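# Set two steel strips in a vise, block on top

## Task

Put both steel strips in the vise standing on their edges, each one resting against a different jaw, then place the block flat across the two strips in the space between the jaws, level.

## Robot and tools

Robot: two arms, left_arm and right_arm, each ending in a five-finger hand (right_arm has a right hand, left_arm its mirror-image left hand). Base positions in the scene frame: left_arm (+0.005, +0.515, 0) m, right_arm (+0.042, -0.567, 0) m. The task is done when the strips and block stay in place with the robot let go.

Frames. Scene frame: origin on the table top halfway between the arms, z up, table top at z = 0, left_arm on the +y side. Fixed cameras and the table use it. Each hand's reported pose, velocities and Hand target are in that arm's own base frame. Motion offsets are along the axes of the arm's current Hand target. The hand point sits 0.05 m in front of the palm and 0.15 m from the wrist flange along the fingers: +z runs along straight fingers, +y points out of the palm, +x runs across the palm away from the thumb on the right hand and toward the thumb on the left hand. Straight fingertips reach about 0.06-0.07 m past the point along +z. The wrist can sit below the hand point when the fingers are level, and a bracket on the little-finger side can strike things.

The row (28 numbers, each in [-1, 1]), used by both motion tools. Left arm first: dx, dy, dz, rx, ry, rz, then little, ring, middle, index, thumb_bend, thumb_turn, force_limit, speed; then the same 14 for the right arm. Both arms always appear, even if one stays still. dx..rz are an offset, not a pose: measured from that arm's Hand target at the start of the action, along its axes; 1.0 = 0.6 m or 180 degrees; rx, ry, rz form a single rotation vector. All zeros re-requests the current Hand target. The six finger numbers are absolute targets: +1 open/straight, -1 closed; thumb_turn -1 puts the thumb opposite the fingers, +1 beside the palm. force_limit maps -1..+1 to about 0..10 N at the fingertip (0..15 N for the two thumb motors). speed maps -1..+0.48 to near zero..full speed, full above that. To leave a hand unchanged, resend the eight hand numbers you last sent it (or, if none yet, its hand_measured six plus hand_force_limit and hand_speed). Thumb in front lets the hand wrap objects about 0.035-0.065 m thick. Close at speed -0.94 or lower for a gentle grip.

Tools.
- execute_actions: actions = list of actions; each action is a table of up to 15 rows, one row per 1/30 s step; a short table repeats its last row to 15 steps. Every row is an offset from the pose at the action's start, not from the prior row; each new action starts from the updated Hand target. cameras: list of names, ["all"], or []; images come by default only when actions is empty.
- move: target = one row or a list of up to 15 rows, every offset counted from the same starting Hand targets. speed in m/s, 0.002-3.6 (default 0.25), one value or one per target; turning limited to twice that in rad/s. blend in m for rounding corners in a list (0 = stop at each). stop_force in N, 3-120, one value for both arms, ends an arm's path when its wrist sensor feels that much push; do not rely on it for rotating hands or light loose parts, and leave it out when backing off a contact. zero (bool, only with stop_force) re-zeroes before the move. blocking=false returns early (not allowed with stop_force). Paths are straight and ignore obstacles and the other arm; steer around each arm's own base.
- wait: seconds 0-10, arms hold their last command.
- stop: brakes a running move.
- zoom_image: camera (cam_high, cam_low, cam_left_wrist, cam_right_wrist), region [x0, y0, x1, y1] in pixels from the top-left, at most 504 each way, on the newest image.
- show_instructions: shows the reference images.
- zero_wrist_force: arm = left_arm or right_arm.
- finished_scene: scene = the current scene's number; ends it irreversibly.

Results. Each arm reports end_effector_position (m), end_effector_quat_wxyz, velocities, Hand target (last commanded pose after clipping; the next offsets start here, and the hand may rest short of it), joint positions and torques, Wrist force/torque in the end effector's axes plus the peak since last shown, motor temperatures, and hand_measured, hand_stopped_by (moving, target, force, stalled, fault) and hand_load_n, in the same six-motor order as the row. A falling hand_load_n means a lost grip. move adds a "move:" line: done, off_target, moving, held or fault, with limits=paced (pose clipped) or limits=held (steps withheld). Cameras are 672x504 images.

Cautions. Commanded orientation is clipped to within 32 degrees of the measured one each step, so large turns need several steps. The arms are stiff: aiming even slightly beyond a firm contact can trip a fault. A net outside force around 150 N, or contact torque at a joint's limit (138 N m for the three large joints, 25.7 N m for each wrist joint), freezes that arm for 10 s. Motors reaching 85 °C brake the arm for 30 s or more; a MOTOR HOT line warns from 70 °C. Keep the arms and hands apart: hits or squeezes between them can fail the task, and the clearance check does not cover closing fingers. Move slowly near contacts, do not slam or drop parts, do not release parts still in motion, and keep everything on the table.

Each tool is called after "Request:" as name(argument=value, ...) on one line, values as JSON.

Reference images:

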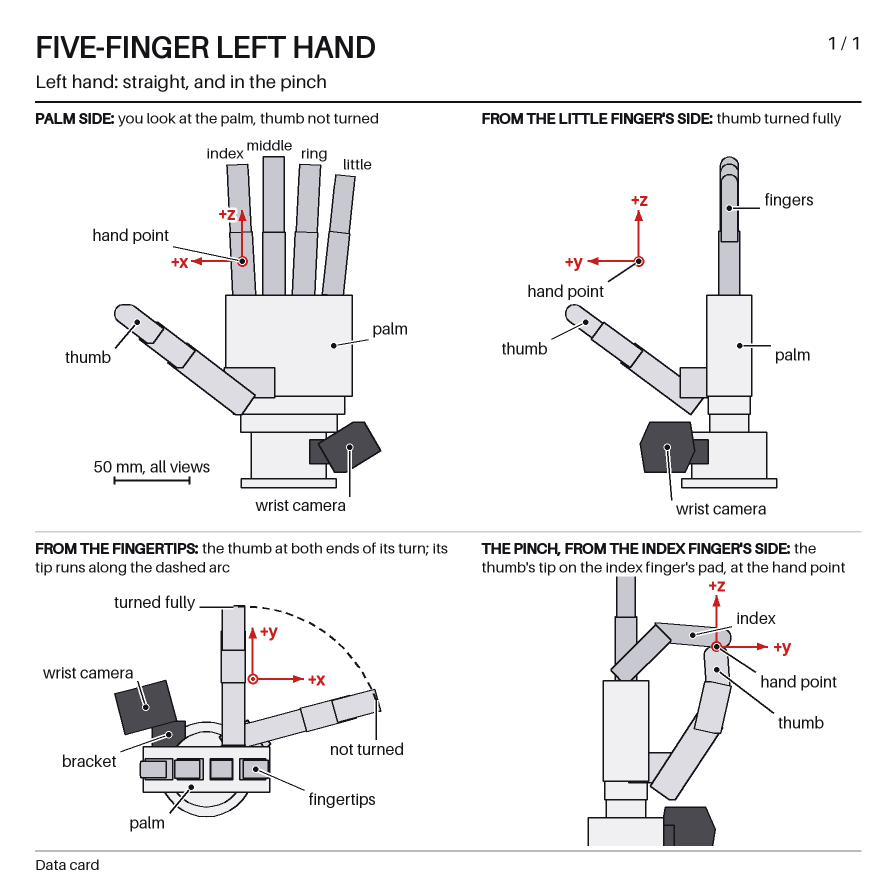

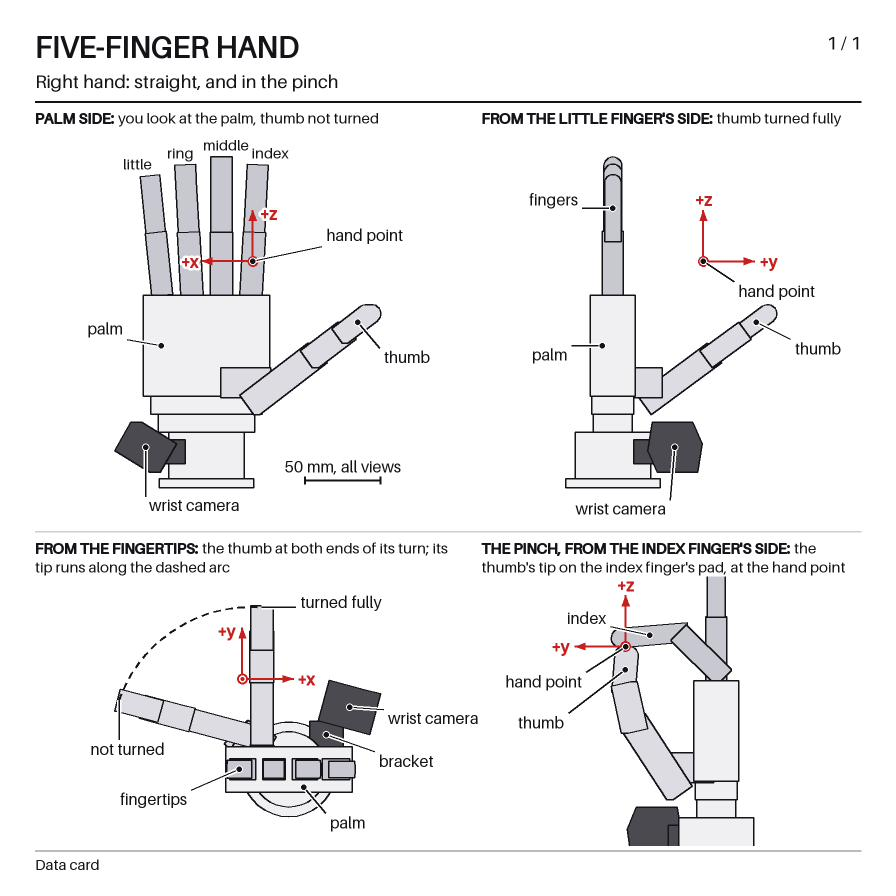

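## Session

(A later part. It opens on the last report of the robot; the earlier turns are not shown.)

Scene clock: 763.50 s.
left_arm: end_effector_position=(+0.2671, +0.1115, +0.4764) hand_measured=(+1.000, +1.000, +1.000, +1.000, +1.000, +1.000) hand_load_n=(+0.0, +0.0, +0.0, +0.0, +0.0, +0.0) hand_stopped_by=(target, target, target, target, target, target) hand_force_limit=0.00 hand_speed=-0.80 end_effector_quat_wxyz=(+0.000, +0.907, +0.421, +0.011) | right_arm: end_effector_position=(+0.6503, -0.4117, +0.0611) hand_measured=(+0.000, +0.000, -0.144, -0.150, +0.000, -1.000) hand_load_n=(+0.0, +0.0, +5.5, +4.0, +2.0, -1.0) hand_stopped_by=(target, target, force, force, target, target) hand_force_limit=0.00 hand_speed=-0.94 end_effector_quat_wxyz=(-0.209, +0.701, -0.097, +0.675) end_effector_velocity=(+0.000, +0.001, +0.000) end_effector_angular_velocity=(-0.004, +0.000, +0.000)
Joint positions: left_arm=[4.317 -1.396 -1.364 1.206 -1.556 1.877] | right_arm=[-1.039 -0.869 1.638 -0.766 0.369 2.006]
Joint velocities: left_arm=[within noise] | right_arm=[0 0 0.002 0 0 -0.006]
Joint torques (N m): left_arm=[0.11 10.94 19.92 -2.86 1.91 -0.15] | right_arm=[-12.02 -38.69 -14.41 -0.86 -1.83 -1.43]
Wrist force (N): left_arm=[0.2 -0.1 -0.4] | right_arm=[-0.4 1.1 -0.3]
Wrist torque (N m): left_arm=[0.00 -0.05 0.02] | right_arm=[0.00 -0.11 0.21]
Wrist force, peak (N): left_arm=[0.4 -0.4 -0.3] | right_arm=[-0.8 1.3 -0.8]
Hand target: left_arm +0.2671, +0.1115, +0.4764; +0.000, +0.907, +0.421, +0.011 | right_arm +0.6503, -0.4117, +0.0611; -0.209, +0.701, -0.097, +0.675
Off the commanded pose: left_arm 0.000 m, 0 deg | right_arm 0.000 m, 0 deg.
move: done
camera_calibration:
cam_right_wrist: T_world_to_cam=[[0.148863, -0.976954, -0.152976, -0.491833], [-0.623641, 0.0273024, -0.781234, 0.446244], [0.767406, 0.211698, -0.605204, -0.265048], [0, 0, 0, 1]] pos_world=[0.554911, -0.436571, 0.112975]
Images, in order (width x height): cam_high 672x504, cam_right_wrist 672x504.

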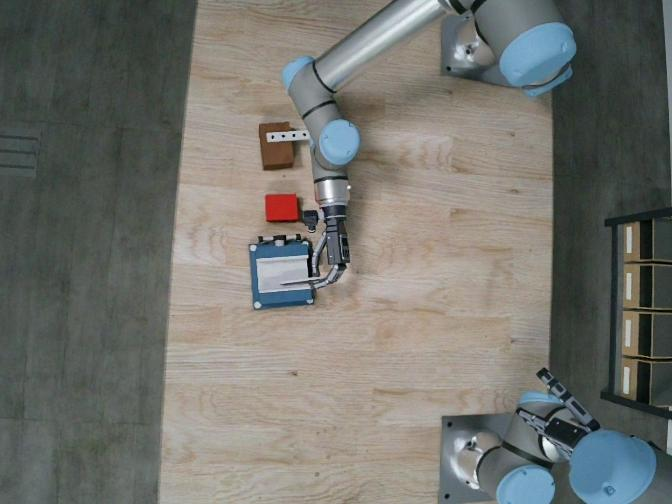

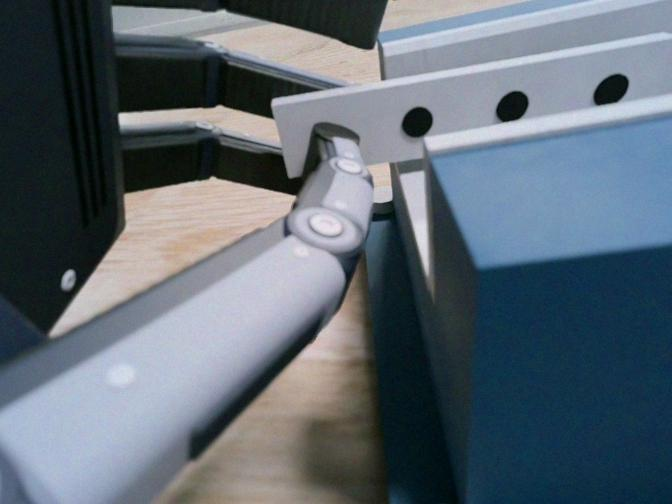

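Request:
zoom_image(camera="cam_right_wrist", region=[260, 20, 672, 320])

Request:
zoom_image(camera="cam_high", region=[240, 220, 360, 320])

Scaled by 1.223 from the camera's 672x504 image, which has a finer 960x720 frame.

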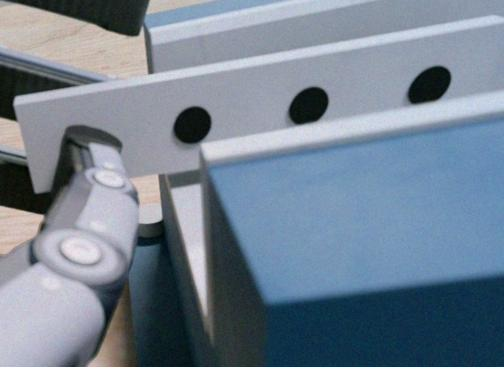

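Scaled by 4.200 from the camera's 672x504 image, which has a finer 960x720 frame.

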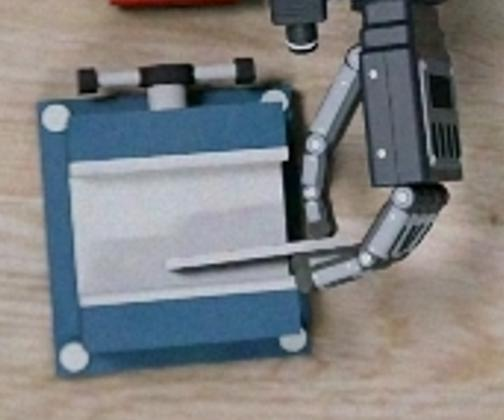

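Request:
move(target=[0,0,0,0,0,0,1,1,1,1,1,1,0,-0.8,-0.00677,0.00323,0,0,0,0,0,0,-0.6,-0.6,0.0,-1,0.0,-0.94], speed=0.01, cameras=["cam_right_wrist"])

Scene clock: 801.47 s.
left_arm: end_effector_position=(+0.2671, +0.1115, +0.4764) hand_measured=(+1.000, +1.000, +1.000, +1.000, +1.000, +1.000) hand_load_n=(+0.0, +0.0, +0.0, +0.0, +0.0, +0.0) hand_stopped_by=(target, target, target, target, target, target) hand_force_limit=0.00 hand_speed=-0.80 end_effector_quat_wxyz=(+0.000, +0.907, +0.421, +0.011) | right_arm: end_effector_position=(+0.6503, -0.4117, +0.0565) hand_measured=(+0.000, +0.000, -0.144, -0.150, +0.000, -1.000) hand_load_n=(+0.0, +0.0, +6.0, +4.0, +2.0, -1.0) hand_stopped_by=(target, target, force, force, target, target) hand_force_limit=0.00 hand_speed=-0.94 end_effector_quat_wxyz=(-0.209, +0.701, -0.097, +0.675)
Joint positions: left_arm=[4.317 -1.396 -1.364 1.206 -1.556 1.877] | right_arm=[-1.039 -0.862 1.64 -0.775 0.369 2.005]
Joint torques (N m): left_arm=[-0.11 11.48 19.74 -2.74 2.03 -0.3] | right_arm=[7.48 -50.15 -7.63 -1.58 0.76 -0.65]
Wrist force (N): left_arm=[0.1 0.1 -0.2] | right_arm=[0.5 0.2 -0.7]
Wrist torque (N m): left_arm=[0.02 -0.02 0.02] | right_arm=[0.01 -0.11 0.15]
Wrist force, peak (N): left_arm=[0.3 -0.4 -0.3] | right_arm=[-0.4 1.4 -0.6]
Hand target: left_arm +0.2671, +0.1115, +0.4764; +0.000, +0.907, +0.421, +0.011 | right_arm +0.6503, -0.4117, +0.0566; -0.209, +0.701, -0.097, +0.675
Off the commanded pose: left_arm 0.000 m, 0 deg | right_arm 0.000 m, 0 deg.
move: done
camera_calibration:
cam_right_wrist: T_world_to_cam=[[0.148823, -0.977003, -0.152696, -0.492568], [-0.623559, 0.0271263, -0.781305, 0.442536], [0.76748, 0.211491, -0.605183, -0.267966], [0, 0, 0, 1]] pos_world=[0.554911, -0.436572, 0.108375]
Images, in order (width x height): cam_right_wrist 672x504.

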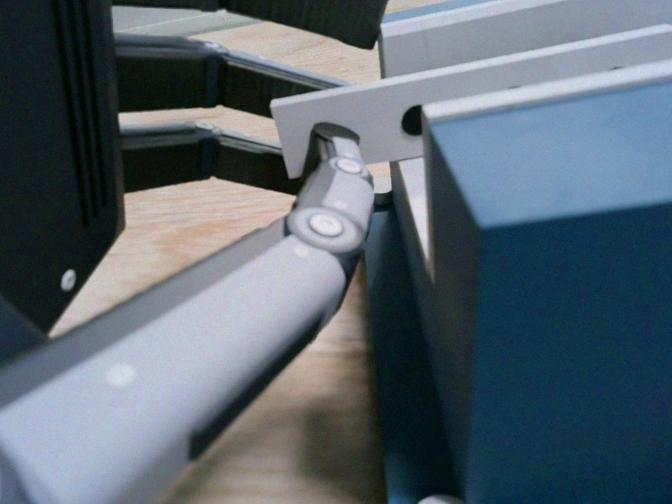

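Request:
move(target=[0,0,0,0,0,0,1,1,1,1,1,1,0,-0.8,0,0,0.0233,0,0,0,0,0,-0.6,-0.6,0.0,-1,0.0,-0.94], speed=0.01, stop_force=3, cameras=["cam_right_wrist","cam_high"])

Scene clock: 805.53 s.
left_arm: end_effector_position=(+0.2671, +0.1115, +0.4764) hand_measured=(+1.000, +1.000, +1.000, +1.000, +1.000, +1.000) hand_load_n=(+0.0, +0.0, +0.5, +0.0, +0.0, +0.0) hand_stopped_by=(target, target, target, target, target, target) hand_force_limit=0.00 hand_speed=-0.80 end_effector_quat_wxyz=(+0.000, +0.907, +0.421, +0.011) | right_arm: end_effector_position=(+0.6598, -0.4101, +0.0565) hand_measured=(+0.000, +0.000, -0.144, -0.150, +0.000, -1.000) hand_load_n=(+0.0, +0.0, +7.0, +4.5, +1.5, -1.0) hand_stopped_by=(target, target, force, force, target, target) hand_force_limit=0.00 hand_speed=-0.94 end_effector_quat_wxyz=(-0.209, +0.701, -0.097, +0.675)
Joint positions: left_arm=[4.317 -1.396 -1.364 1.206 -1.556 1.877] | right_arm=[-1.023 -0.852 1.621 -0.766 0.385 2.006]
Joint torques (N m): left_arm=[0.33 11.09 20.37 -2.92 1.98 -0.09] | right_arm=[-18.86 -55.18 -10.96 -4.33 0.53 0.56]
Wrist force (N): left_arm=[0.3 0.0 -0.1] | right_arm=[-3.3 -8.4 -0.5]
Wrist torque (N m): left_arm=[-0.01 -0.05 0.03] | right_arm=[-0.14 -0.12 -0.04]
Wrist force, peak (N): left_arm=[0.6 0.1 -0.2] | right_arm=[-3.9 -9.2 -3.6]
Hand target: left_arm +0.2671, +0.1115, +0.4764; +0.000, +0.907, +0.421, +0.011 | right_arm +0.6598, -0.4101, +0.0565; -0.209, +0.701, -0.097, +0.675 (not the last commanded pose)
Off the commanded pose: left_arm 0.000 m, 0 deg | right_arm 0.004 m, 0 deg.
move: contact (right_arm)
camera_calibration:
cam_right_wrist: T_world_to_cam=[[0.148898, -0.976983, -0.152755, -0.492415], [-0.623562, 0.0271257, -0.781304, 0.448433], [0.767464, 0.211587, -0.60517, -0.275409], [0, 0, 0, 1]] pos_world=[0.564311, -0.434972, 0.108475]
Images, in order (width x height): cam_high 672x504, cam_right_wrist 672x504.

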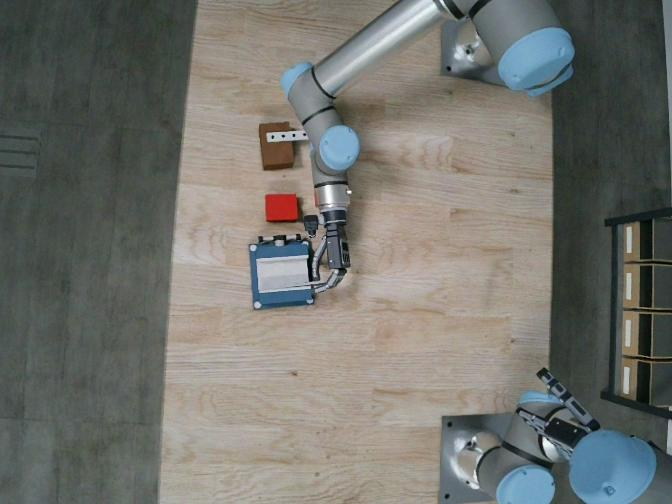

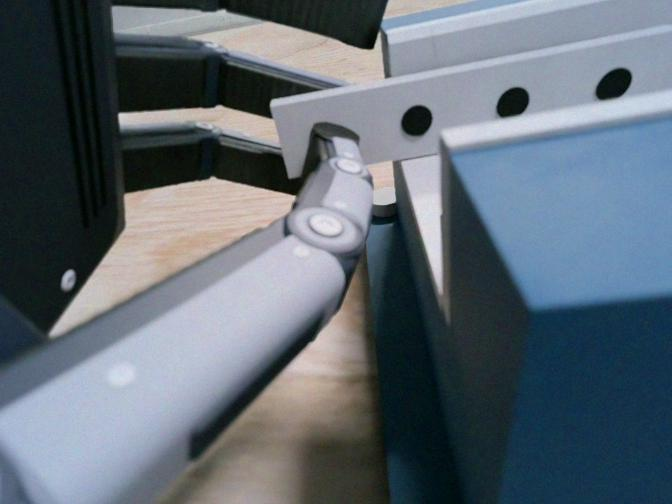

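Request:
move(target=[0,0,0,0,0,0,1,1,1,1,1,1,0,-0.8,-0.0043,-0.009,0,0,0,0,0,0,-0.6,-0.6,0.0,-1,0.0,-0.94], speed=0.01, cameras=[])

Request:
move(target=[0,0,0,0,0,0,1,1,1,1,1,1,0,-0.8,0,0,0.01,0,0,0,0,0,-0.6,-0.6,0.0,-1,0.0,-0.94], speed=0.008, stop_force=3, cameras=["cam_right_wrist","cam_high"])

Scene clock: 822.33 s.
left_arm: end_effector_position=(+0.2671, +0.1115, +0.4764) hand_measured=(+1.000, +1.000, +1.000, +1.000, +1.000, +1.000) hand_load_n=(+0.0, +0.5, +0.0, +0.0, +0.0, +0.0) hand_stopped_by=(target, target, target, target, target, target) hand_force_limit=0.00 hand_speed=-0.80 end_effector_quat_wxyz=(+0.000, +0.907, +0.421, +0.011) | right_arm: end_effector_position=(+0.6588, -0.4041, +0.0565) hand_measured=(+0.000, +0.000, -0.144, -0.150, +0.000, -1.000) hand_load_n=(+0.0, +0.0, +5.0, +4.0, +2.0, -1.0) hand_stopped_by=(target, target, force, force, target, target) hand_force_limit=0.00 hand_speed=-0.94 end_effector_quat_wxyz=(-0.209, +0.701, -0.097, +0.675)
Joint positions: left_arm=[4.317 -1.396 -1.364 1.206 -1.556 1.877] | right_arm=[-1.019 -0.861 1.638 -0.774 0.389 2.006]
Joint torques (N m): left_arm=[0.46 10.74 20.94 -2.85 2.09 -0.19] | right_arm=[8.29 -43.36 -21.81 -2.29 0.99 -0.3]
Wrist force (N): left_arm=[0.4 -0.1 -0.4] | right_arm=[0.6 1.2 -1.3]
Wrist torque (N m): left_arm=[0.00 -0.07 0.03] | right_arm=[-0.04 -0.07 0.15]
Wrist force, peak (N): left_arm=[0.8 0.1 -0.4] | right_arm=[-3.4 -8.8 -0.4]
Hand target: left_arm +0.2671, +0.1115, +0.4764; +0.000, +0.907, +0.421, +0.011 | right_arm +0.6588, -0.4042, +0.0565; -0.209, +0.701, -0.097, +0.675
Off the commanded pose: left_arm 0.000 m, 0 deg | right_arm 0.000 m, 0 deg.
move: done
No camera images: "cameras" was empty.

Scene clock: 823.87 s.
left_arm: end_effector_position=(+0.2671, +0.1115, +0.4764) hand_measured=(+1.000, +1.000, +1.000, +1.000, +1.000, +1.000) hand_load_n=(+0.0, +0.0, +0.0, +0.0, +0.0, +0.0) hand_stopped_by=(target, target, target, target, target, target) hand_force_limit=0.00 hand_speed=-0.80 end_effector_quat_wxyz=(+0.000, +0.907, +0.421, +0.011) | right_arm: end_effector_position=(+0.6624, -0.4036, +0.0565) hand_measured=(+0.000, +0.000, -0.144, -0.150, +0.000, -1.000) hand_load_n=(+0.0, +0.0, +6.5, +6.0, +1.0, -0.5) hand_stopped_by=(target, target, force, force, target, target) hand_force_limit=0.00 hand_speed=-0.94 end_effector_quat_wxyz=(-0.209, +0.701, -0.097, +0.675)
Joint positions: left_arm=[4.317 -1.396 -1.364 1.206 -1.556 1.877] | right_arm=[-1.013 -0.857 1.63 -0.771 0.395 2.006]
Joint torques (N m): left_arm=[0.81 10.79 20.97 -2.82 2.06 -0.26] | right_arm=[-12.57 -53.74 -8.92 -3.35 -2.09 0.64]
Wrist force (N): left_arm=[0.1 -0.1 -0.2] | right_arm=[0.0 0.4 -3.0]
Wrist torque (N m): left_arm=[-0.02 -0.01 0.01] | right_arm=[-0.20 0.00 0.15]
Wrist force, peak (N): left_arm=[0.4 0.3 -0.5] | right_arm=[0.9 -1.4 -8.4]
Hand target: left_arm +0.2671, +0.1115, +0.4764; +0.000, +0.907, +0.421, +0.011 | right_arm +0.6624, -0.4036, +0.0565; -0.209, +0.701, -0.097, +0.675 (not the last commanded pose)
Off the commanded pose: left_arm 0.000 m, 0 deg | right_arm 0.002 m, 0 deg.
move: contact (right_arm)
camera_calibration:
cam_right_wrist: T_world_to_cam=[[0.148898, -0.976983, -0.152755, -0.486467], [-0.623562, 0.0271257, -0.781304, 0.4498], [0.767464, 0.211587, -0.60517, -0.27884], [0, 0, 0, 1]] pos_world=[0.566911, -0.428472, 0.108375]
Images, in order (width x height): cam_high 672x504, cam_right_wrist 672x504.

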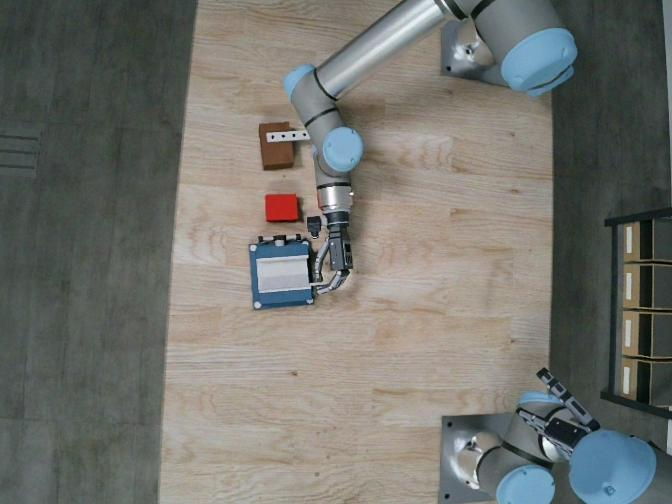

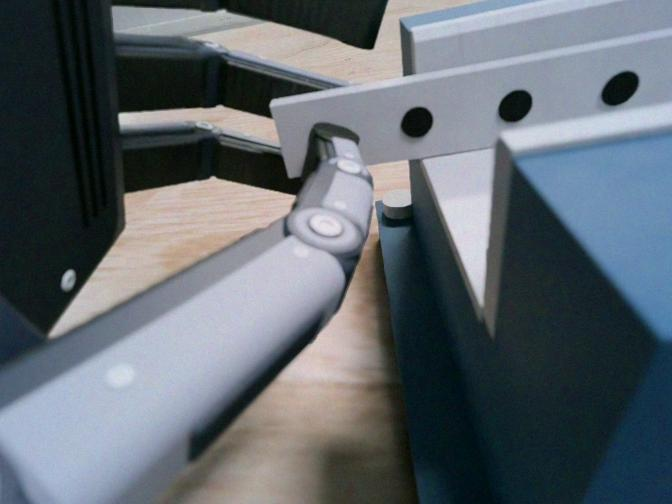

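Request:
zoom_image(camera="cam_right_wrist", region=[372, 0, 672, 200])

Request:
zoom_image(camera="cam_high", region=[240, 240, 340, 320])

Scaled by 1.680 from the camera's 672x504 image, which has a finer 960x720 frame.

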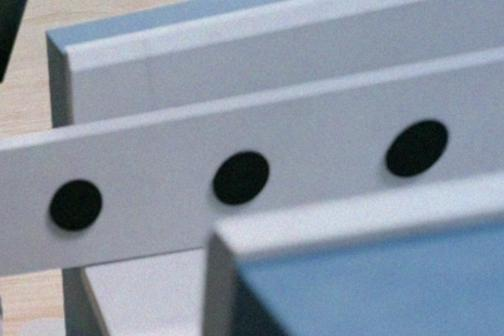

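Scaled by 5.040 from the camera's 672x504 image, which has a finer 960x720 frame.

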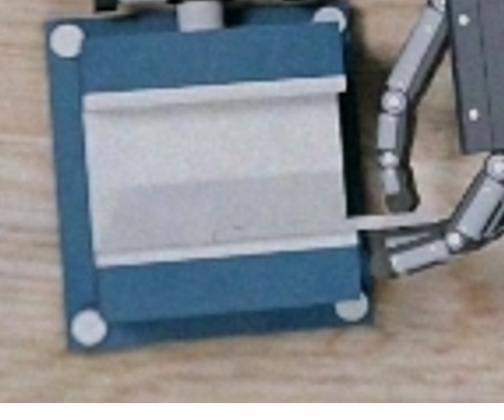

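Request:
move(target=[0,0,0,0,0,0,1,1,1,1,1,1,0,-0.8,0,0,-0.0025,-0.01003,0.00478,0,0,0,-0.6,-0.6,0.0,-1,0.0,-0.94], speed=0.01, cameras=[])

Request:
move(target=[0,0,0,0,0,0,1,1,1,1,1,1,0,-0.8,0,0,0.012,0,0,0,0,0,-0.6,-0.6,0.0,-1,0.0,-0.94], speed=0.008, stop_force=3, cameras=["cam_right_wrist","cam_high"])

Scene clock: 837.20 s.
left_arm: end_effector_position=(+0.2671, +0.1115, +0.4764) hand_measured=(+1.000, +1.000, +1.000, +1.000, +1.000, +1.000) hand_load_n=(+0.0, +0.0, +0.0, +0.0, +0.0, +0.0) hand_stopped_by=(target, target, target, target, target, target) hand_force_limit=0.00 hand_speed=-0.80 end_effector_quat_wxyz=(+0.000, +0.907, +0.421, +0.011) | right_arm: end_effector_position=(+0.6609, -0.4039, +0.0565) hand_measured=(+0.000, +0.000, -0.144, -0.150, +0.000, -1.000) hand_load_n=(+0.0, +0.0, +6.5, +4.0, +2.0, -1.0) hand_stopped_by=(target, target, force, force, target, target) hand_force_limit=0.00 hand_speed=-0.94 end_effector_quat_wxyz=(-0.197, +0.699, -0.109, +0.679)
Joint positions: left_arm=[4.317 -1.396 -1.364 1.206 -1.556 1.877] | right_arm=[-1.007 -0.869 1.655 -0.784 0.436 2.007]
Joint torques (N m): left_arm=[0.57 9.78 20.54 -2.88 2.02 -0.16] | right_arm=[8.49 -49.39 -15.3 -2.81 -0.45 1.48]
Wrist force (N): left_arm=[0.2 0.0 0.2] | right_arm=[0.2 0.8 -0.1]
Wrist torque (N m): left_arm=[-0.02 -0.02 0.03] | right_arm=[0.01 -0.10 0.09]
Wrist force, peak (N): left_arm=[0.4 0.0 -0.4] | right_arm=[0.0 0.4 -3.3]
Hand target: left_arm +0.2671, +0.1115, +0.4764; +0.000, +0.907, +0.421, +0.011 | right_arm +0.6609, -0.4039, +0.0565; -0.197, +0.699, -0.109, +0.679
Off the commanded pose: left_arm 0.000 m, 0 deg | right_arm 0.000 m, 0 deg.
move: done
No camera images: "cameras" was empty.

Scene clock: 838.47 s.
left_arm: end_effector_position=(+0.2671, +0.1115, +0.4764) hand_measured=(+1.000, +1.000, +1.000, +1.000, +1.000, +1.000) hand_load_n=(+0.0, +0.0, +0.0, +0.0, +0.0, +0.0) hand_stopped_by=(target, target, target, target, target, target) hand_force_limit=0.00 hand_speed=-0.80 end_effector_quat_wxyz=(+0.000, +0.907, +0.421, +0.011) | right_arm: end_effector_position=(+0.6624, -0.4037, +0.0566) hand_measured=(+0.000, +0.000, -0.144, -0.150, +0.000, -1.000) hand_load_n=(+0.0, +0.0, +4.5, +4.0, +1.5, -1.0) hand_stopped_by=(target, target, force, force, target, target) hand_force_limit=0.00 hand_speed=-0.94 end_effector_quat_wxyz=(-0.197, +0.699, -0.109, +0.679)
Joint positions: left_arm=[4.317 -1.396 -1.364 1.206 -1.556 1.877] | right_arm=[-1.004 -0.868 1.652 -0.782 0.438 2.007]
Joint torques (N m): left_arm=[0.27 10.27 20.54 -2.8 1.95 -0.17] | right_arm=[-12.9 -54.94 -7.62 -3.92 -2.11 1.14]
Wrist force (N): left_arm=[0.1 0.1 -0.4] | right_arm=[0.0 0.6 -2.5]
Wrist torque (N m): left_arm=[0.04 -0.03 0.01] | right_arm=[-0.11 -0.03 0.08]
Wrist force, peak (N): left_arm=[0.3 0.1 -0.4] | right_arm=[0.2 -0.5 -5.0]
Hand target: left_arm +0.2671, +0.1115, +0.4764; +0.000, +0.907, +0.421, +0.011 | right_arm +0.6624, -0.4037, +0.0566; -0.197, +0.699, -0.109, +0.679 (not the last commanded pose)
Off the commanded pose: left_arm 0.000 m, 0 deg | right_arm 0.006 m, 0 deg.
move: contact (right_arm)
camera_calibration:
cam_right_wrist: T_world_to_cam=[[0.114723, -0.981603, -0.152622, -0.465698], [-0.621934, 0.0488291, -0.781546, 0.457597], [0.77462, 0.184582, -0.604891, -0.294403], [0, 0, 0, 1]] pos_world=[0.566072, -0.425133, 0.108475]
Images, in order (width x height): cam_high 672x504, cam_right_wrist 672x504.

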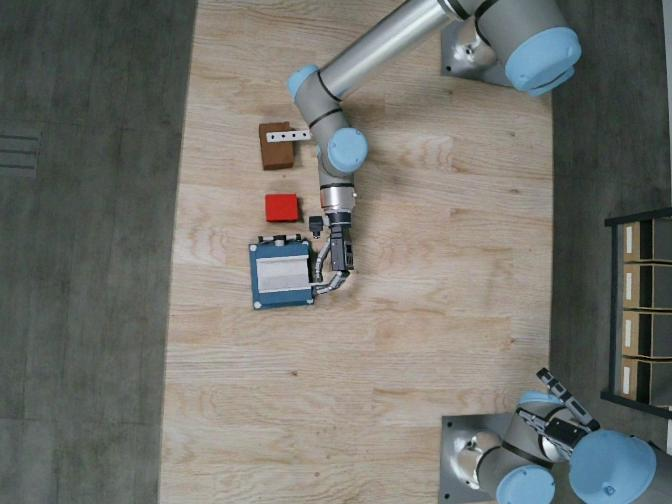

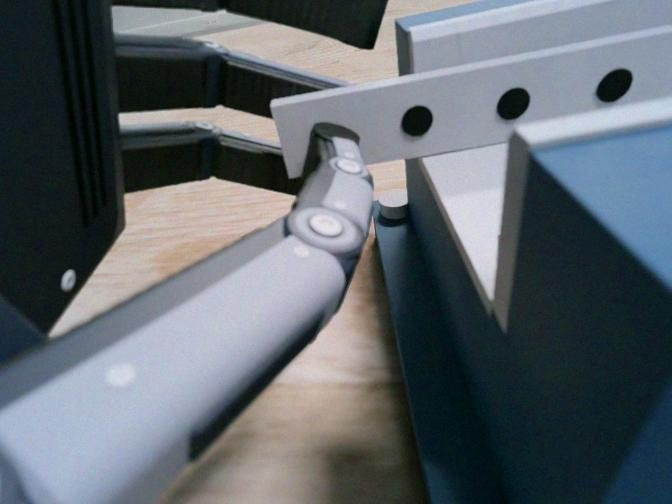

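Request:
zoom_image(camera="cam_right_wrist", region=[372, 0, 672, 200])

Request:
zoom_image(camera="cam_high", region=[240, 240, 340, 320])

Scaled by 1.680 from the camera's 672x504 image, which has a finer 960x720 frame.

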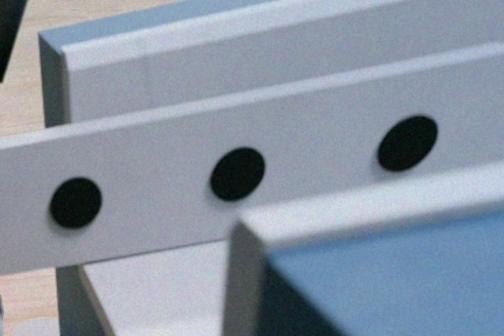

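Scaled by 5.040 from the camera's 672x504 image, which has a finer 960x720 frame.

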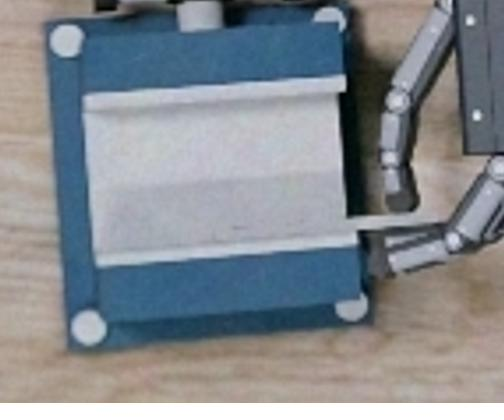

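Request:
zoom_image(camera="cam_right_wrist", region=[260, 40, 460, 190])

Request:
zoom_image(camera="cam_right_wrist", region=[460, 0, 672, 160])

Scaled by 2.520 from the camera's 672x504 image, which has a finer 960x720 frame.

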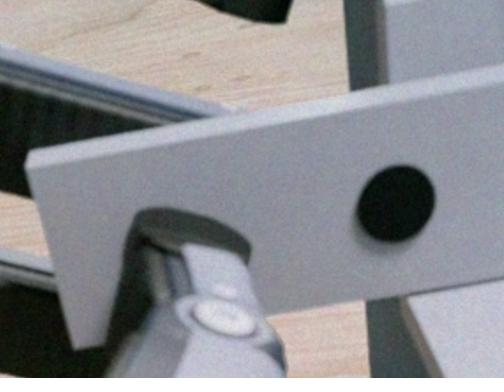

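Scaled by 2.377 from the camera's 672x504 image, which has a finer 960x720 frame.

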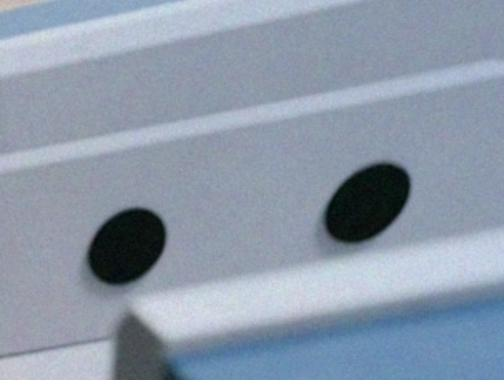

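Request:
zoom_image(camera="cam_high", region=[290, 270, 340, 300])

Request:
zoom_image(camera="cam_high", region=[250, 270, 320, 300])

Scaled by 10.080 from the camera's 672x504 image, which has a finer 960x720 frame.

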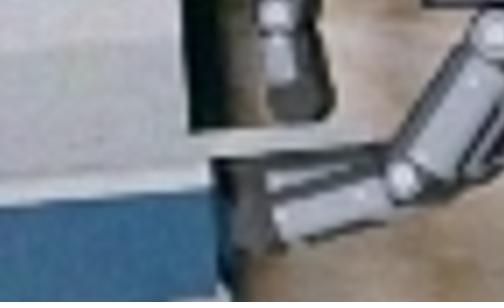

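Scaled by 7.200 from the camera's 672x504 image, which has a finer 960x720 frame.

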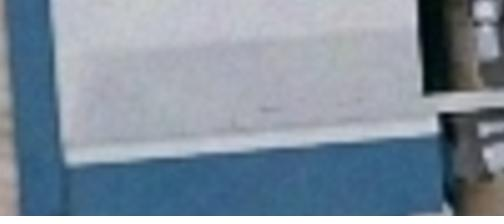

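Request:
move(target=[0,0,0,0,0,0,1,1,1,1,1,1,0,-0.8,0,0,0.01,0,0,0,0,0,-0.6,-0.6,0.0,-1,0.0,-0.94], speed=0.005, stop_force=6, cameras=["cam_right_wrist","cam_high"])

Scene clock: 936.00 s.
left_arm: end_effector_position=(+0.2671, +0.1115, +0.4764) hand_measured=(+1.000, +1.000, +1.000, +1.000, +1.000, +1.000) hand_load_n=(+0.0, +0.5, +0.0, +0.0, +0.0, +0.0) hand_stopped_by=(target, target, target, target, target, target) hand_force_limit=0.00 hand_speed=-0.80 end_effector_quat_wxyz=(+0.000, +0.907, +0.421, +0.011) | right_arm: end_effector_position=(+0.6636, -0.4036, +0.0566) hand_measured=(+0.000, +0.000, -0.144, -0.150, +0.000, -1.000) hand_load_n=(+0.0, +0.0, +6.5, +5.0, +1.0, -1.0) hand_stopped_by=(target, target, force, force, target, target) hand_force_limit=0.00 hand_speed=-0.94 end_effector_quat_wxyz=(-0.197, +0.699, -0.109, +0.679)
Joint positions: left_arm=[4.317 -1.396 -1.364 1.206 -1.556 1.877] | right_arm=[-1.002 -0.866 1.649 -0.781 0.44 2.007]
Joint torques (N m): left_arm=[-0.04 11.04 20.84 -2.94 1.94 -0.31] | right_arm=[-9.82 -52.6 -9.78 -3.89 -2.48 0.83]
Wrist force (N): left_arm=[0.2 -0.2 -0.1] | right_arm=[0.9 -1.0 -8.0]
Wrist torque (N m): left_arm=[-0.04 -0.04 0.03] | right_arm=[-0.23 0.06 0.06]
Wrist force, peak (N): left_arm=[0.5 0.0 -0.4] | right_arm=[0.8 -1.1 -9.0]
Hand target: left_arm +0.2671, +0.1115, +0.4764; +0.000, +0.907, +0.421, +0.011 | right_arm +0.6636, -0.4036, +0.0566; -0.197, +0.699, -0.109, +0.679 (not the last commanded pose)
Off the commanded pose: left_arm 0.000 m, 0 deg | right_arm 0.005 m, 0 deg.
move: contact (right_arm)
camera_calibration:
cam_right_wrist: T_world_to_cam=[[0.114581, -0.98164, -0.15249, -0.465786], [-0.621925, 0.0488141, -0.781554, 0.458332], [0.774649, 0.184389, -0.604913, -0.295429], [0, 0, 0, 1]] pos_world=[0.567272, -0.425134, 0.108475]
Images, in order (width x height): cam_high 672x504, cam_right_wrist 672x504.

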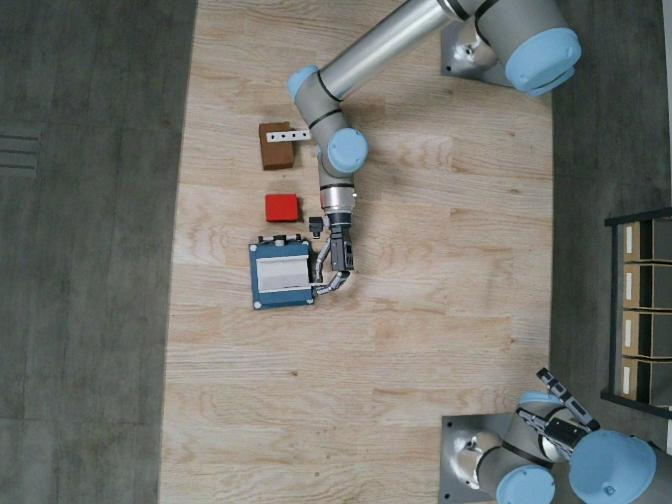

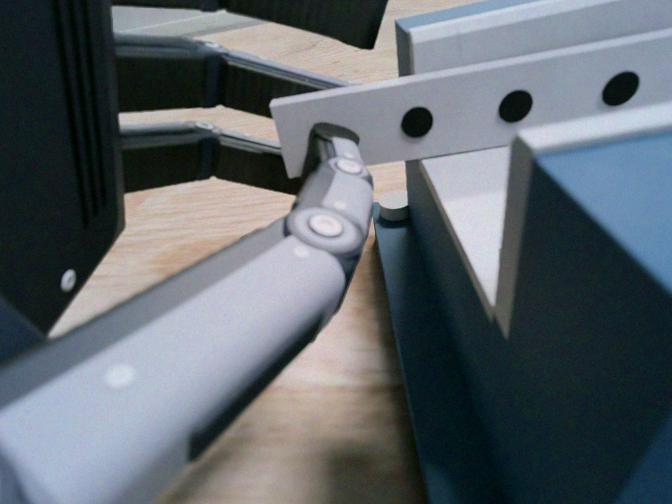

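Request:
zoom_image(camera="cam_right_wrist", region=[372, 0, 572, 180])

Request:
zoom_image(camera="cam_high", region=[290, 270, 340, 300])

Scaled by 2.520 from the camera's 672x504 image, which has a finer 960x720 frame.

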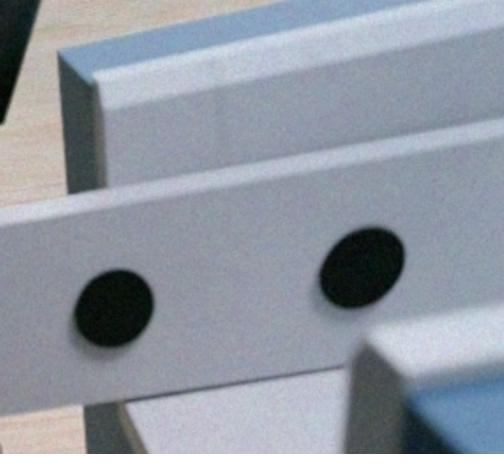

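Scaled by 10.080 from the camera's 672x504 image, which has a finer 960x720 frame.

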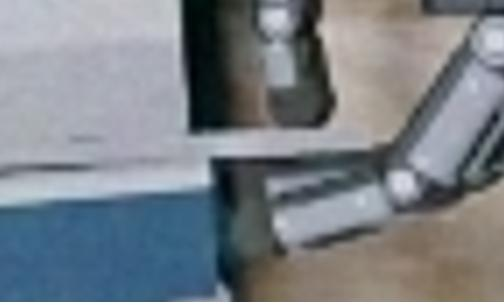

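Request:
move(target=[0,0,0,0,0,0,1,1,1,1,1,1,0,-0.8,0,0,0,0,0,0,0,0,0.15,0.15,0.0,-1,0.0,-0.85], cameras=["cam_right_wrist"])

Scene clock: 950.33 s.
left_arm: end_effector_position=(+0.2671, +0.1115, +0.4764) hand_measured=(+1.000, +1.000, +1.000, +1.000, +1.000, +1.000) hand_load_n=(+0.0, +0.0, +0.0, +0.0, +0.0, +0.0) hand_stopped_by=(target, target, target, target, target, target) hand_force_limit=0.00 hand_speed=-0.80 end_effector_quat_wxyz=(+0.000, +0.907, +0.421, +0.011) | right_arm: end_effector_position=(+0.6636, -0.4036, +0.0566) hand_measured=(+0.000, +0.000, +0.150, +0.150, +0.000, -1.000) hand_load_n=(+0.0, +0.0, +0.0, +0.0, +0.0, +0.0) hand_stopped_by=(target, target, target, target, target, target) hand_force_limit=0.00 hand_speed=-0.85 end_effector_quat_wxyz=(-0.197, +0.699, -0.109, +0.679)
Joint positions: left_arm=[4.317 -1.396 -1.364 1.206 -1.556 1.877] | right_arm=[-1.002 -0.866 1.649 -0.781 0.44 2.007]
Joint torques (N m): left_arm=[0.66 11.66 21.44 -2.8 1.99 -0.19] | right_arm=[-9.59 -54.24 -10.09 -1.33 0.35 -0.75]
Wrist force (N): left_arm=[0.4 -0.1 -0.2] | right_arm=[0.3 0.7 -0.4]
Wrist torque (N m): left_arm=[-0.01 -0.06 0.03] | right_arm=[-0.02 -0.09 0.10]
Wrist force, peak (N): left_arm=[0.2 -0.3 -0.5] | right_arm=[1.0 -0.9 -8.4]
Hand target: left_arm +0.2671, +0.1115, +0.4764; +0.000, +0.907, +0.421, +0.011 | right_arm +0.6636, -0.4036, +0.0566; -0.197, +0.699, -0.109, +0.679
Off the commanded pose: left_arm 0.000 m, 0 deg | right_arm 0.000 m, 0 deg.
move: done
camera_calibration:
cam_right_wrist: T_world_to_cam=[[0.114588, -0.981641, -0.152482, -0.465791], [-0.621923, 0.0488041, -0.781556, 0.458327], [0.774649, 0.184389, -0.604913, -0.295429], [0, 0, 0, 1]] pos_world=[0.567272, -0.425134, 0.108475]
Images, in order (width x height): cam_right_wrist 672x504.

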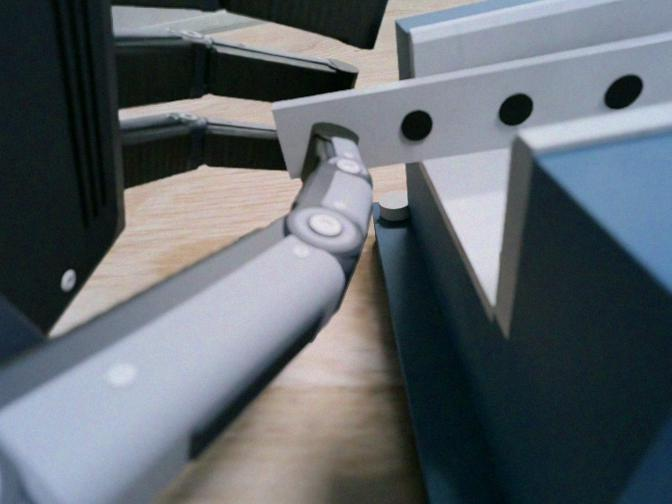

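Request:
zoom_image(camera="cam_right_wrist", region=[260, 40, 460, 190])

Request:
zoom_image(camera="cam_right_wrist", region=[460, 0, 672, 160])

Request:
execute_actions(actions=[], cameras=["cam_high"])

Request:
zoom_image(camera="cam_high", region=[240, 260, 340, 310])

Scaled by 2.520 from the camera's 672x504 image, which has a finer 960x720 frame.

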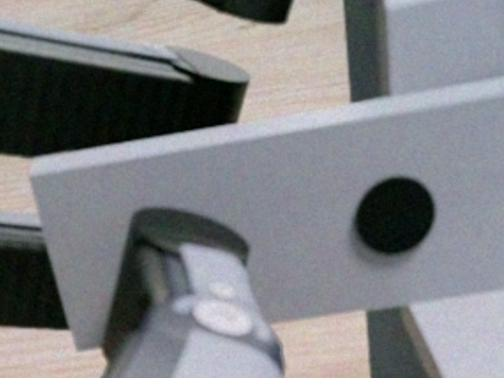

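Scaled by 2.377 from the camera's 672x504 image, which has a finer 960x720 frame.

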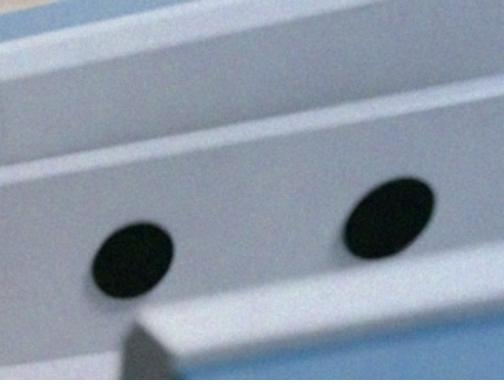

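Scene clock: 958.43 s.
left_arm: end_effector_position=(+0.2671, +0.1115, +0.4764) hand_measured=(+1.000, +1.000, +1.000, +1.000, +1.000, +1.000) hand_load_n=(+0.0, +0.0, +0.0, +0.0, +0.0, +0.0) hand_stopped_by=(target, target, target, target, target, target) hand_force_limit=0.00 hand_speed=-0.80 end_effector_quat_wxyz=(+0.000, +0.907, +0.421, +0.011) | right_arm: end_effector_position=(+0.6636, -0.4036, +0.0566) hand_measured=(+0.000, +0.000, +0.150, +0.150, +0.000, -1.000) hand_load_n=(+0.0, +0.0, +0.0, +0.0, +0.0, +0.0) hand_stopped_by=(target, target, target, target, target, target) hand_force_limit=0.00 hand_speed=-0.85 end_effector_quat_wxyz=(-0.197, +0.699, -0.109, +0.679)
Joint positions: left_arm=[4.317 -1.396 -1.364 1.206 -1.556 1.877] | right_arm=[-1.002 -0.866 1.649 -0.781 0.44 2.007]
Joint velocities: within noise
Joint torques (N m): left_arm=[0.53 10.99 21.31 -2.77 2 -0.11] | right_arm=[-4.46 -53.74 -10.17 0.64 1.87 -0.56]
Motor temperatures (°C): left_arm=[36 36 40 45 41 41] | right_arm=[35 39 35 38 40 45]
Wrist force (N): left_arm=[0.1 0.1 0.0] | right_arm=[0.2 0.7 -0.3]
Wrist torque (N m): left_arm=[0.01 -0.01 0.01] | right_arm=[-0.03 -0.07 0.10]
Wrist force, peak (N): left_arm=[0.1 -0.3 -0.6] | right_arm=[0.3 1.0 -0.5]
Hand target: left_arm +0.2671, +0.1115, +0.4764; +0.000, +0.907, +0.421, +0.011 | right_arm +0.6636, -0.4036, +0.0566; -0.197, +0.699, -0.109, +0.679
Off the commanded pose: left_arm 0.000 m, 0 deg | right_arm 0.000 m, 0 deg.
Images, in order (width x height): cam_high 672x504.

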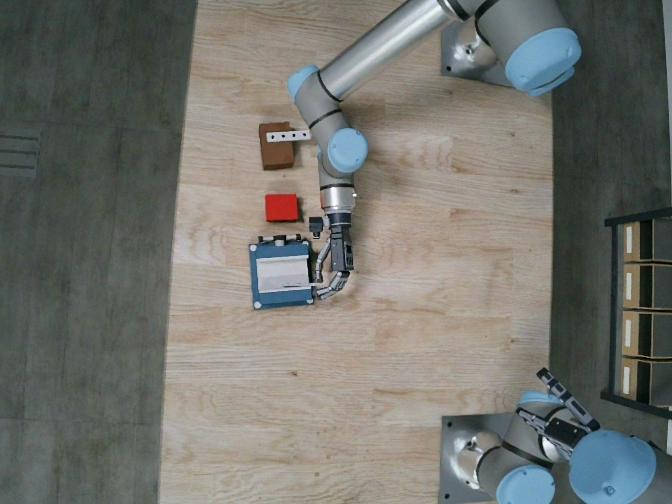

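Scaled by 5.040 from the camera's 672x504 image, which has a finer 960x720 frame.

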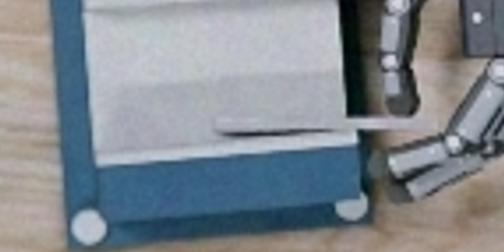

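Request:
move(target=[[0,0,0,0,0,0,1,1,1,1,1,1,0,-0.8,0,0,-0.0058,0,0,0,0,0,0.15,0.15,0.0,-1,0.0,-0.85],[0,0,0,0,0,0,1,1,1,1,1,1,0,-0.8,-0.0502,-0.1053,-0.0058,0,0,0,0,0,0.15,0.15,0.0,-1,0.0,-0.85]], speed=[0.01,0.04], cameras=["cam_right_wrist","cam_high"])

Scene clock: 975.63 s.
left_arm: end_effector_position=(+0.2671, +0.1115, +0.4764) hand_measured=(+1.000, +1.000, +1.000, +1.000, +1.000, +1.000) hand_load_n=(+0.0, +0.0, +0.0, +0.0, +0.0, +0.0) hand_stopped_by=(target, target, target, target, target, target) hand_force_limit=0.00 hand_speed=-0.80 end_effector_quat_wxyz=(+0.000, +0.907, +0.421, +0.011) | right_arm: end_effector_position=(+0.6513, -0.3345, +0.0562) hand_measured=(+0.000, +0.000, +0.150, +0.150, +0.000, -1.000) hand_load_n=(+0.0, +0.0, +0.0, +0.0, +0.0, +0.0) hand_stopped_by=(target, target, target, target, target, target) hand_force_limit=0.00 hand_speed=-0.85 end_effector_quat_wxyz=(-0.197, +0.699, -0.109, +0.679)
Joint positions: left_arm=[4.317 -1.396 -1.364 1.206 -1.556 1.877] | right_arm=[-0.948 -0.957 1.831 -0.873 0.495 2.007]
Joint torques (N m): left_arm=[0.94 10.8 21.82 -2.87 2.02 -0.12] | right_arm=[-13.34 -34.71 -22.3 1.6 -2.57 1.3]
Wrist force (N): left_arm=[0.3 0.0 -0.1] | right_arm=[0.7 0.7 -0.4]
Wrist torque (N m): left_arm=[0.00 -0.04 0.03] | right_arm=[-0.02 -0.17 0.14]
Wrist force, peak (N): left_arm=[0.2 -0.3 -0.6] | right_arm=[0.6 1.5 -0.8]
Hand target: left_arm +0.2671, +0.1115, +0.4764; +0.000, +0.907, +0.421, +0.011 | right_arm +0.6512, -0.3347, +0.0561; -0.197, +0.699, -0.109, +0.679
Off the commanded pose: left_arm 0.000 m, 0 deg | right_arm 0.000 m, 0 deg.
move: done
camera_calibration:
cam_right_wrist: T_world_to_cam=[[0.114644, -0.981671, -0.152243, -0.396679], [-0.621737, 0.0486236, -0.781716, 0.446842], [0.77479, 0.184274, -0.604767, -0.299019], [0, 0, 0, 1]] pos_world=[0.554973, -0.356034, 0.108075]
Images, in order (width x height): cam_high 672x504, cam_right_wrist 672x504.

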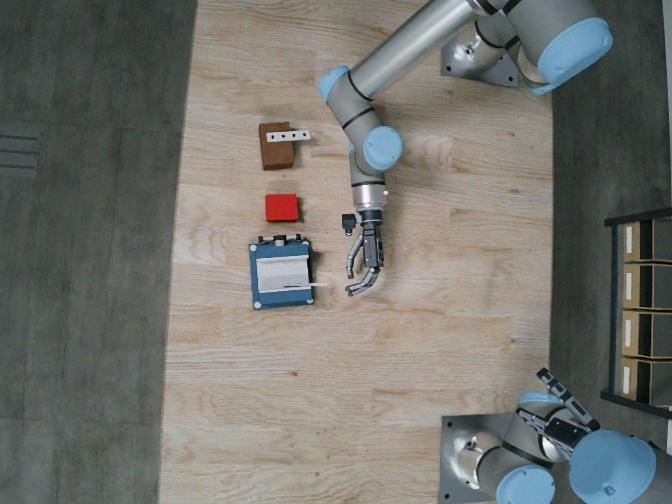

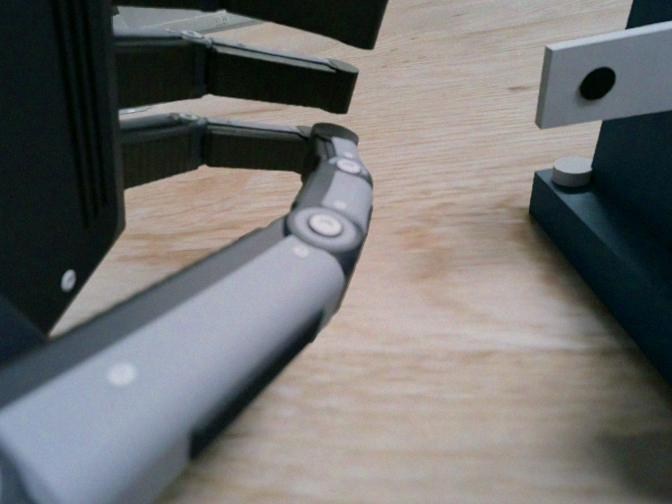

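Request:
zoom_image(camera="cam_high", region=[240, 230, 340, 310])

Scaled by 5.040 from the camera's 672x504 image, which has a finer 960x720 frame.

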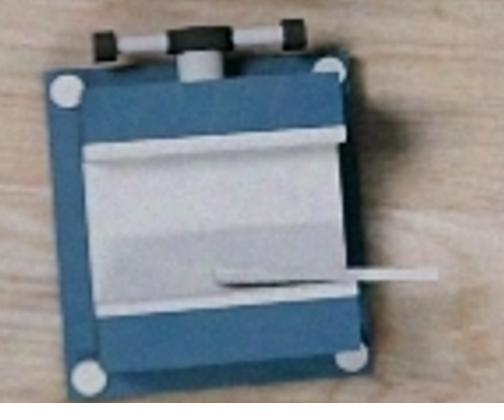

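Request:
move(target=[[0,0,0,0,0,0,1,1,1,1,1,1,0,-0.8,0.3322,-0.1552,0,0,0,0,1,1,1,1,1,-1,0.0,-0.3],[0,0,0,0,0,0,1,1,1,1,1,1,0,-0.8,0.3962,0.0840,0.0603,0.3195,-0.4814,-0.4936,1,1,1,1,1,-1,0.0,-0.3]], speed=[0.15,0.25], blend=[0.03,0], cameras=["cam_right_wrist","cam_high"])

Scene clock: 1046.50 s.
left_arm: end_effector_position=(+0.2671, +0.1115, +0.4764) hand_measured=(+1.000, +1.000, +1.000, +1.000, +1.000, +1.000) hand_load_n=(+0.0, +0.0, +0.0, +0.0, +0.0, +0.0) hand_stopped_by=(target, target, target, target, target, target) hand_force_limit=0.00 hand_speed=-0.80 end_effector_quat_wxyz=(+0.000, +0.907, +0.421, +0.011) | right_arm: end_effector_position=(+0.7047, -0.4742, +0.2495) hand_measured=(+1.000, +1.000, +1.000, +1.000, +1.000, -1.000) hand_load_n=(+0.0, +0.0, +0.0, +0.0, +0.0, +0.0) hand_stopped_by=(target, target, target, target, target, target) hand_force_limit=0.00 hand_speed=-0.30 end_effector_quat_wxyz=(+0.239, +0.640, +0.730, +0.027)
Joint positions: left_arm=[4.317 -1.396 -1.364 1.206 -1.556 1.877] | right_arm=[-0.813 -0.424 0.035 1.483 1.476 -0.921]
Joint torques (N m): left_arm=[1.19 12.17 22.19 -3.04 2.04 -0.12] | right_arm=[-0.76 -66.89 -10.36 4.48 -2.48 1.18]
Wrist force (N): left_arm=[0.2 0.0 -0.1] | right_arm=[-0.2 0.1 -0.5]
Wrist torque (N m): left_arm=[0.01 -0.02 0.02] | right_arm=[0.06 0.03 0.09]
Wrist force, peak (N): left_arm=[0.4 -0.4 -0.6] | right_arm=[-0.8 1.7 -0.1]
Hand target: left_arm +0.2671, +0.1115, +0.4764; +0.000, +0.907, +0.421, +0.011 | right_arm +0.7059, -0.4751, +0.2501; +0.000, +0.646, +0.763, +0.000
Off the commanded pose: left_arm 0.000 m, 0 deg | right_arm 0.002 m, 28 deg.
elbow stopped short (right arm): the move would have taken joint 3 (elbow) straighter than the controller allows.
move: off_target (right_arm)
camera_calibration:
cam_right_wrist: T_world_to_cam=[[0.861407, 0.440583, 0.252714, -0.463293], [0.0159442, -0.520763, 0.853553, -0.48946], [0.507665, -0.731227, -0.455613, -0.480894], [0, 0, 0, 1]] pos_world=[0.651021, -0.402416, 0.315759]
Images, in order (width x height): cam_high 672x504, cam_right_wrist 672x504.

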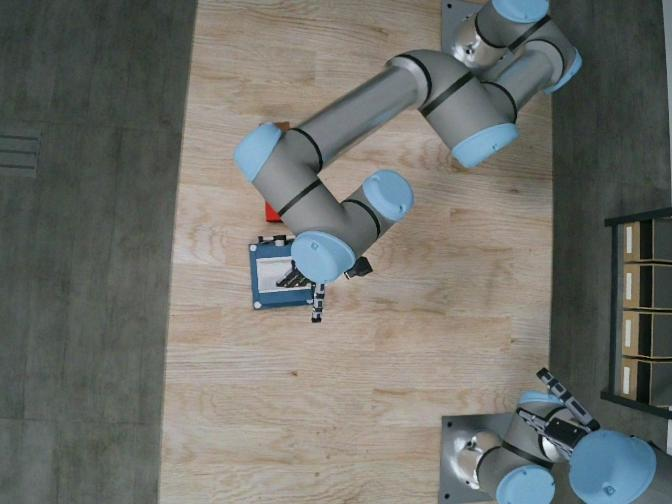

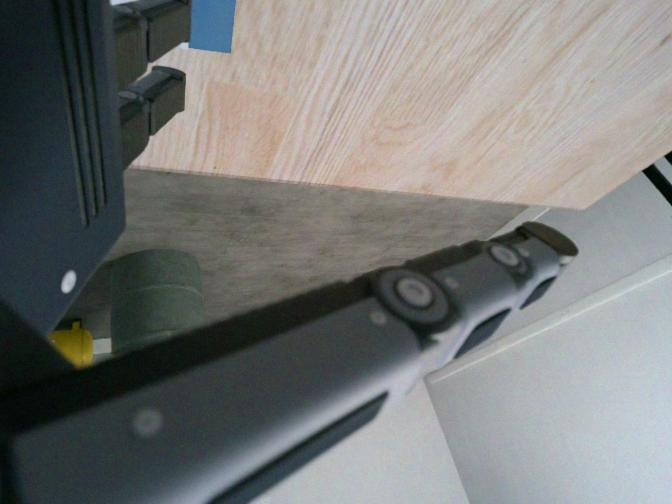

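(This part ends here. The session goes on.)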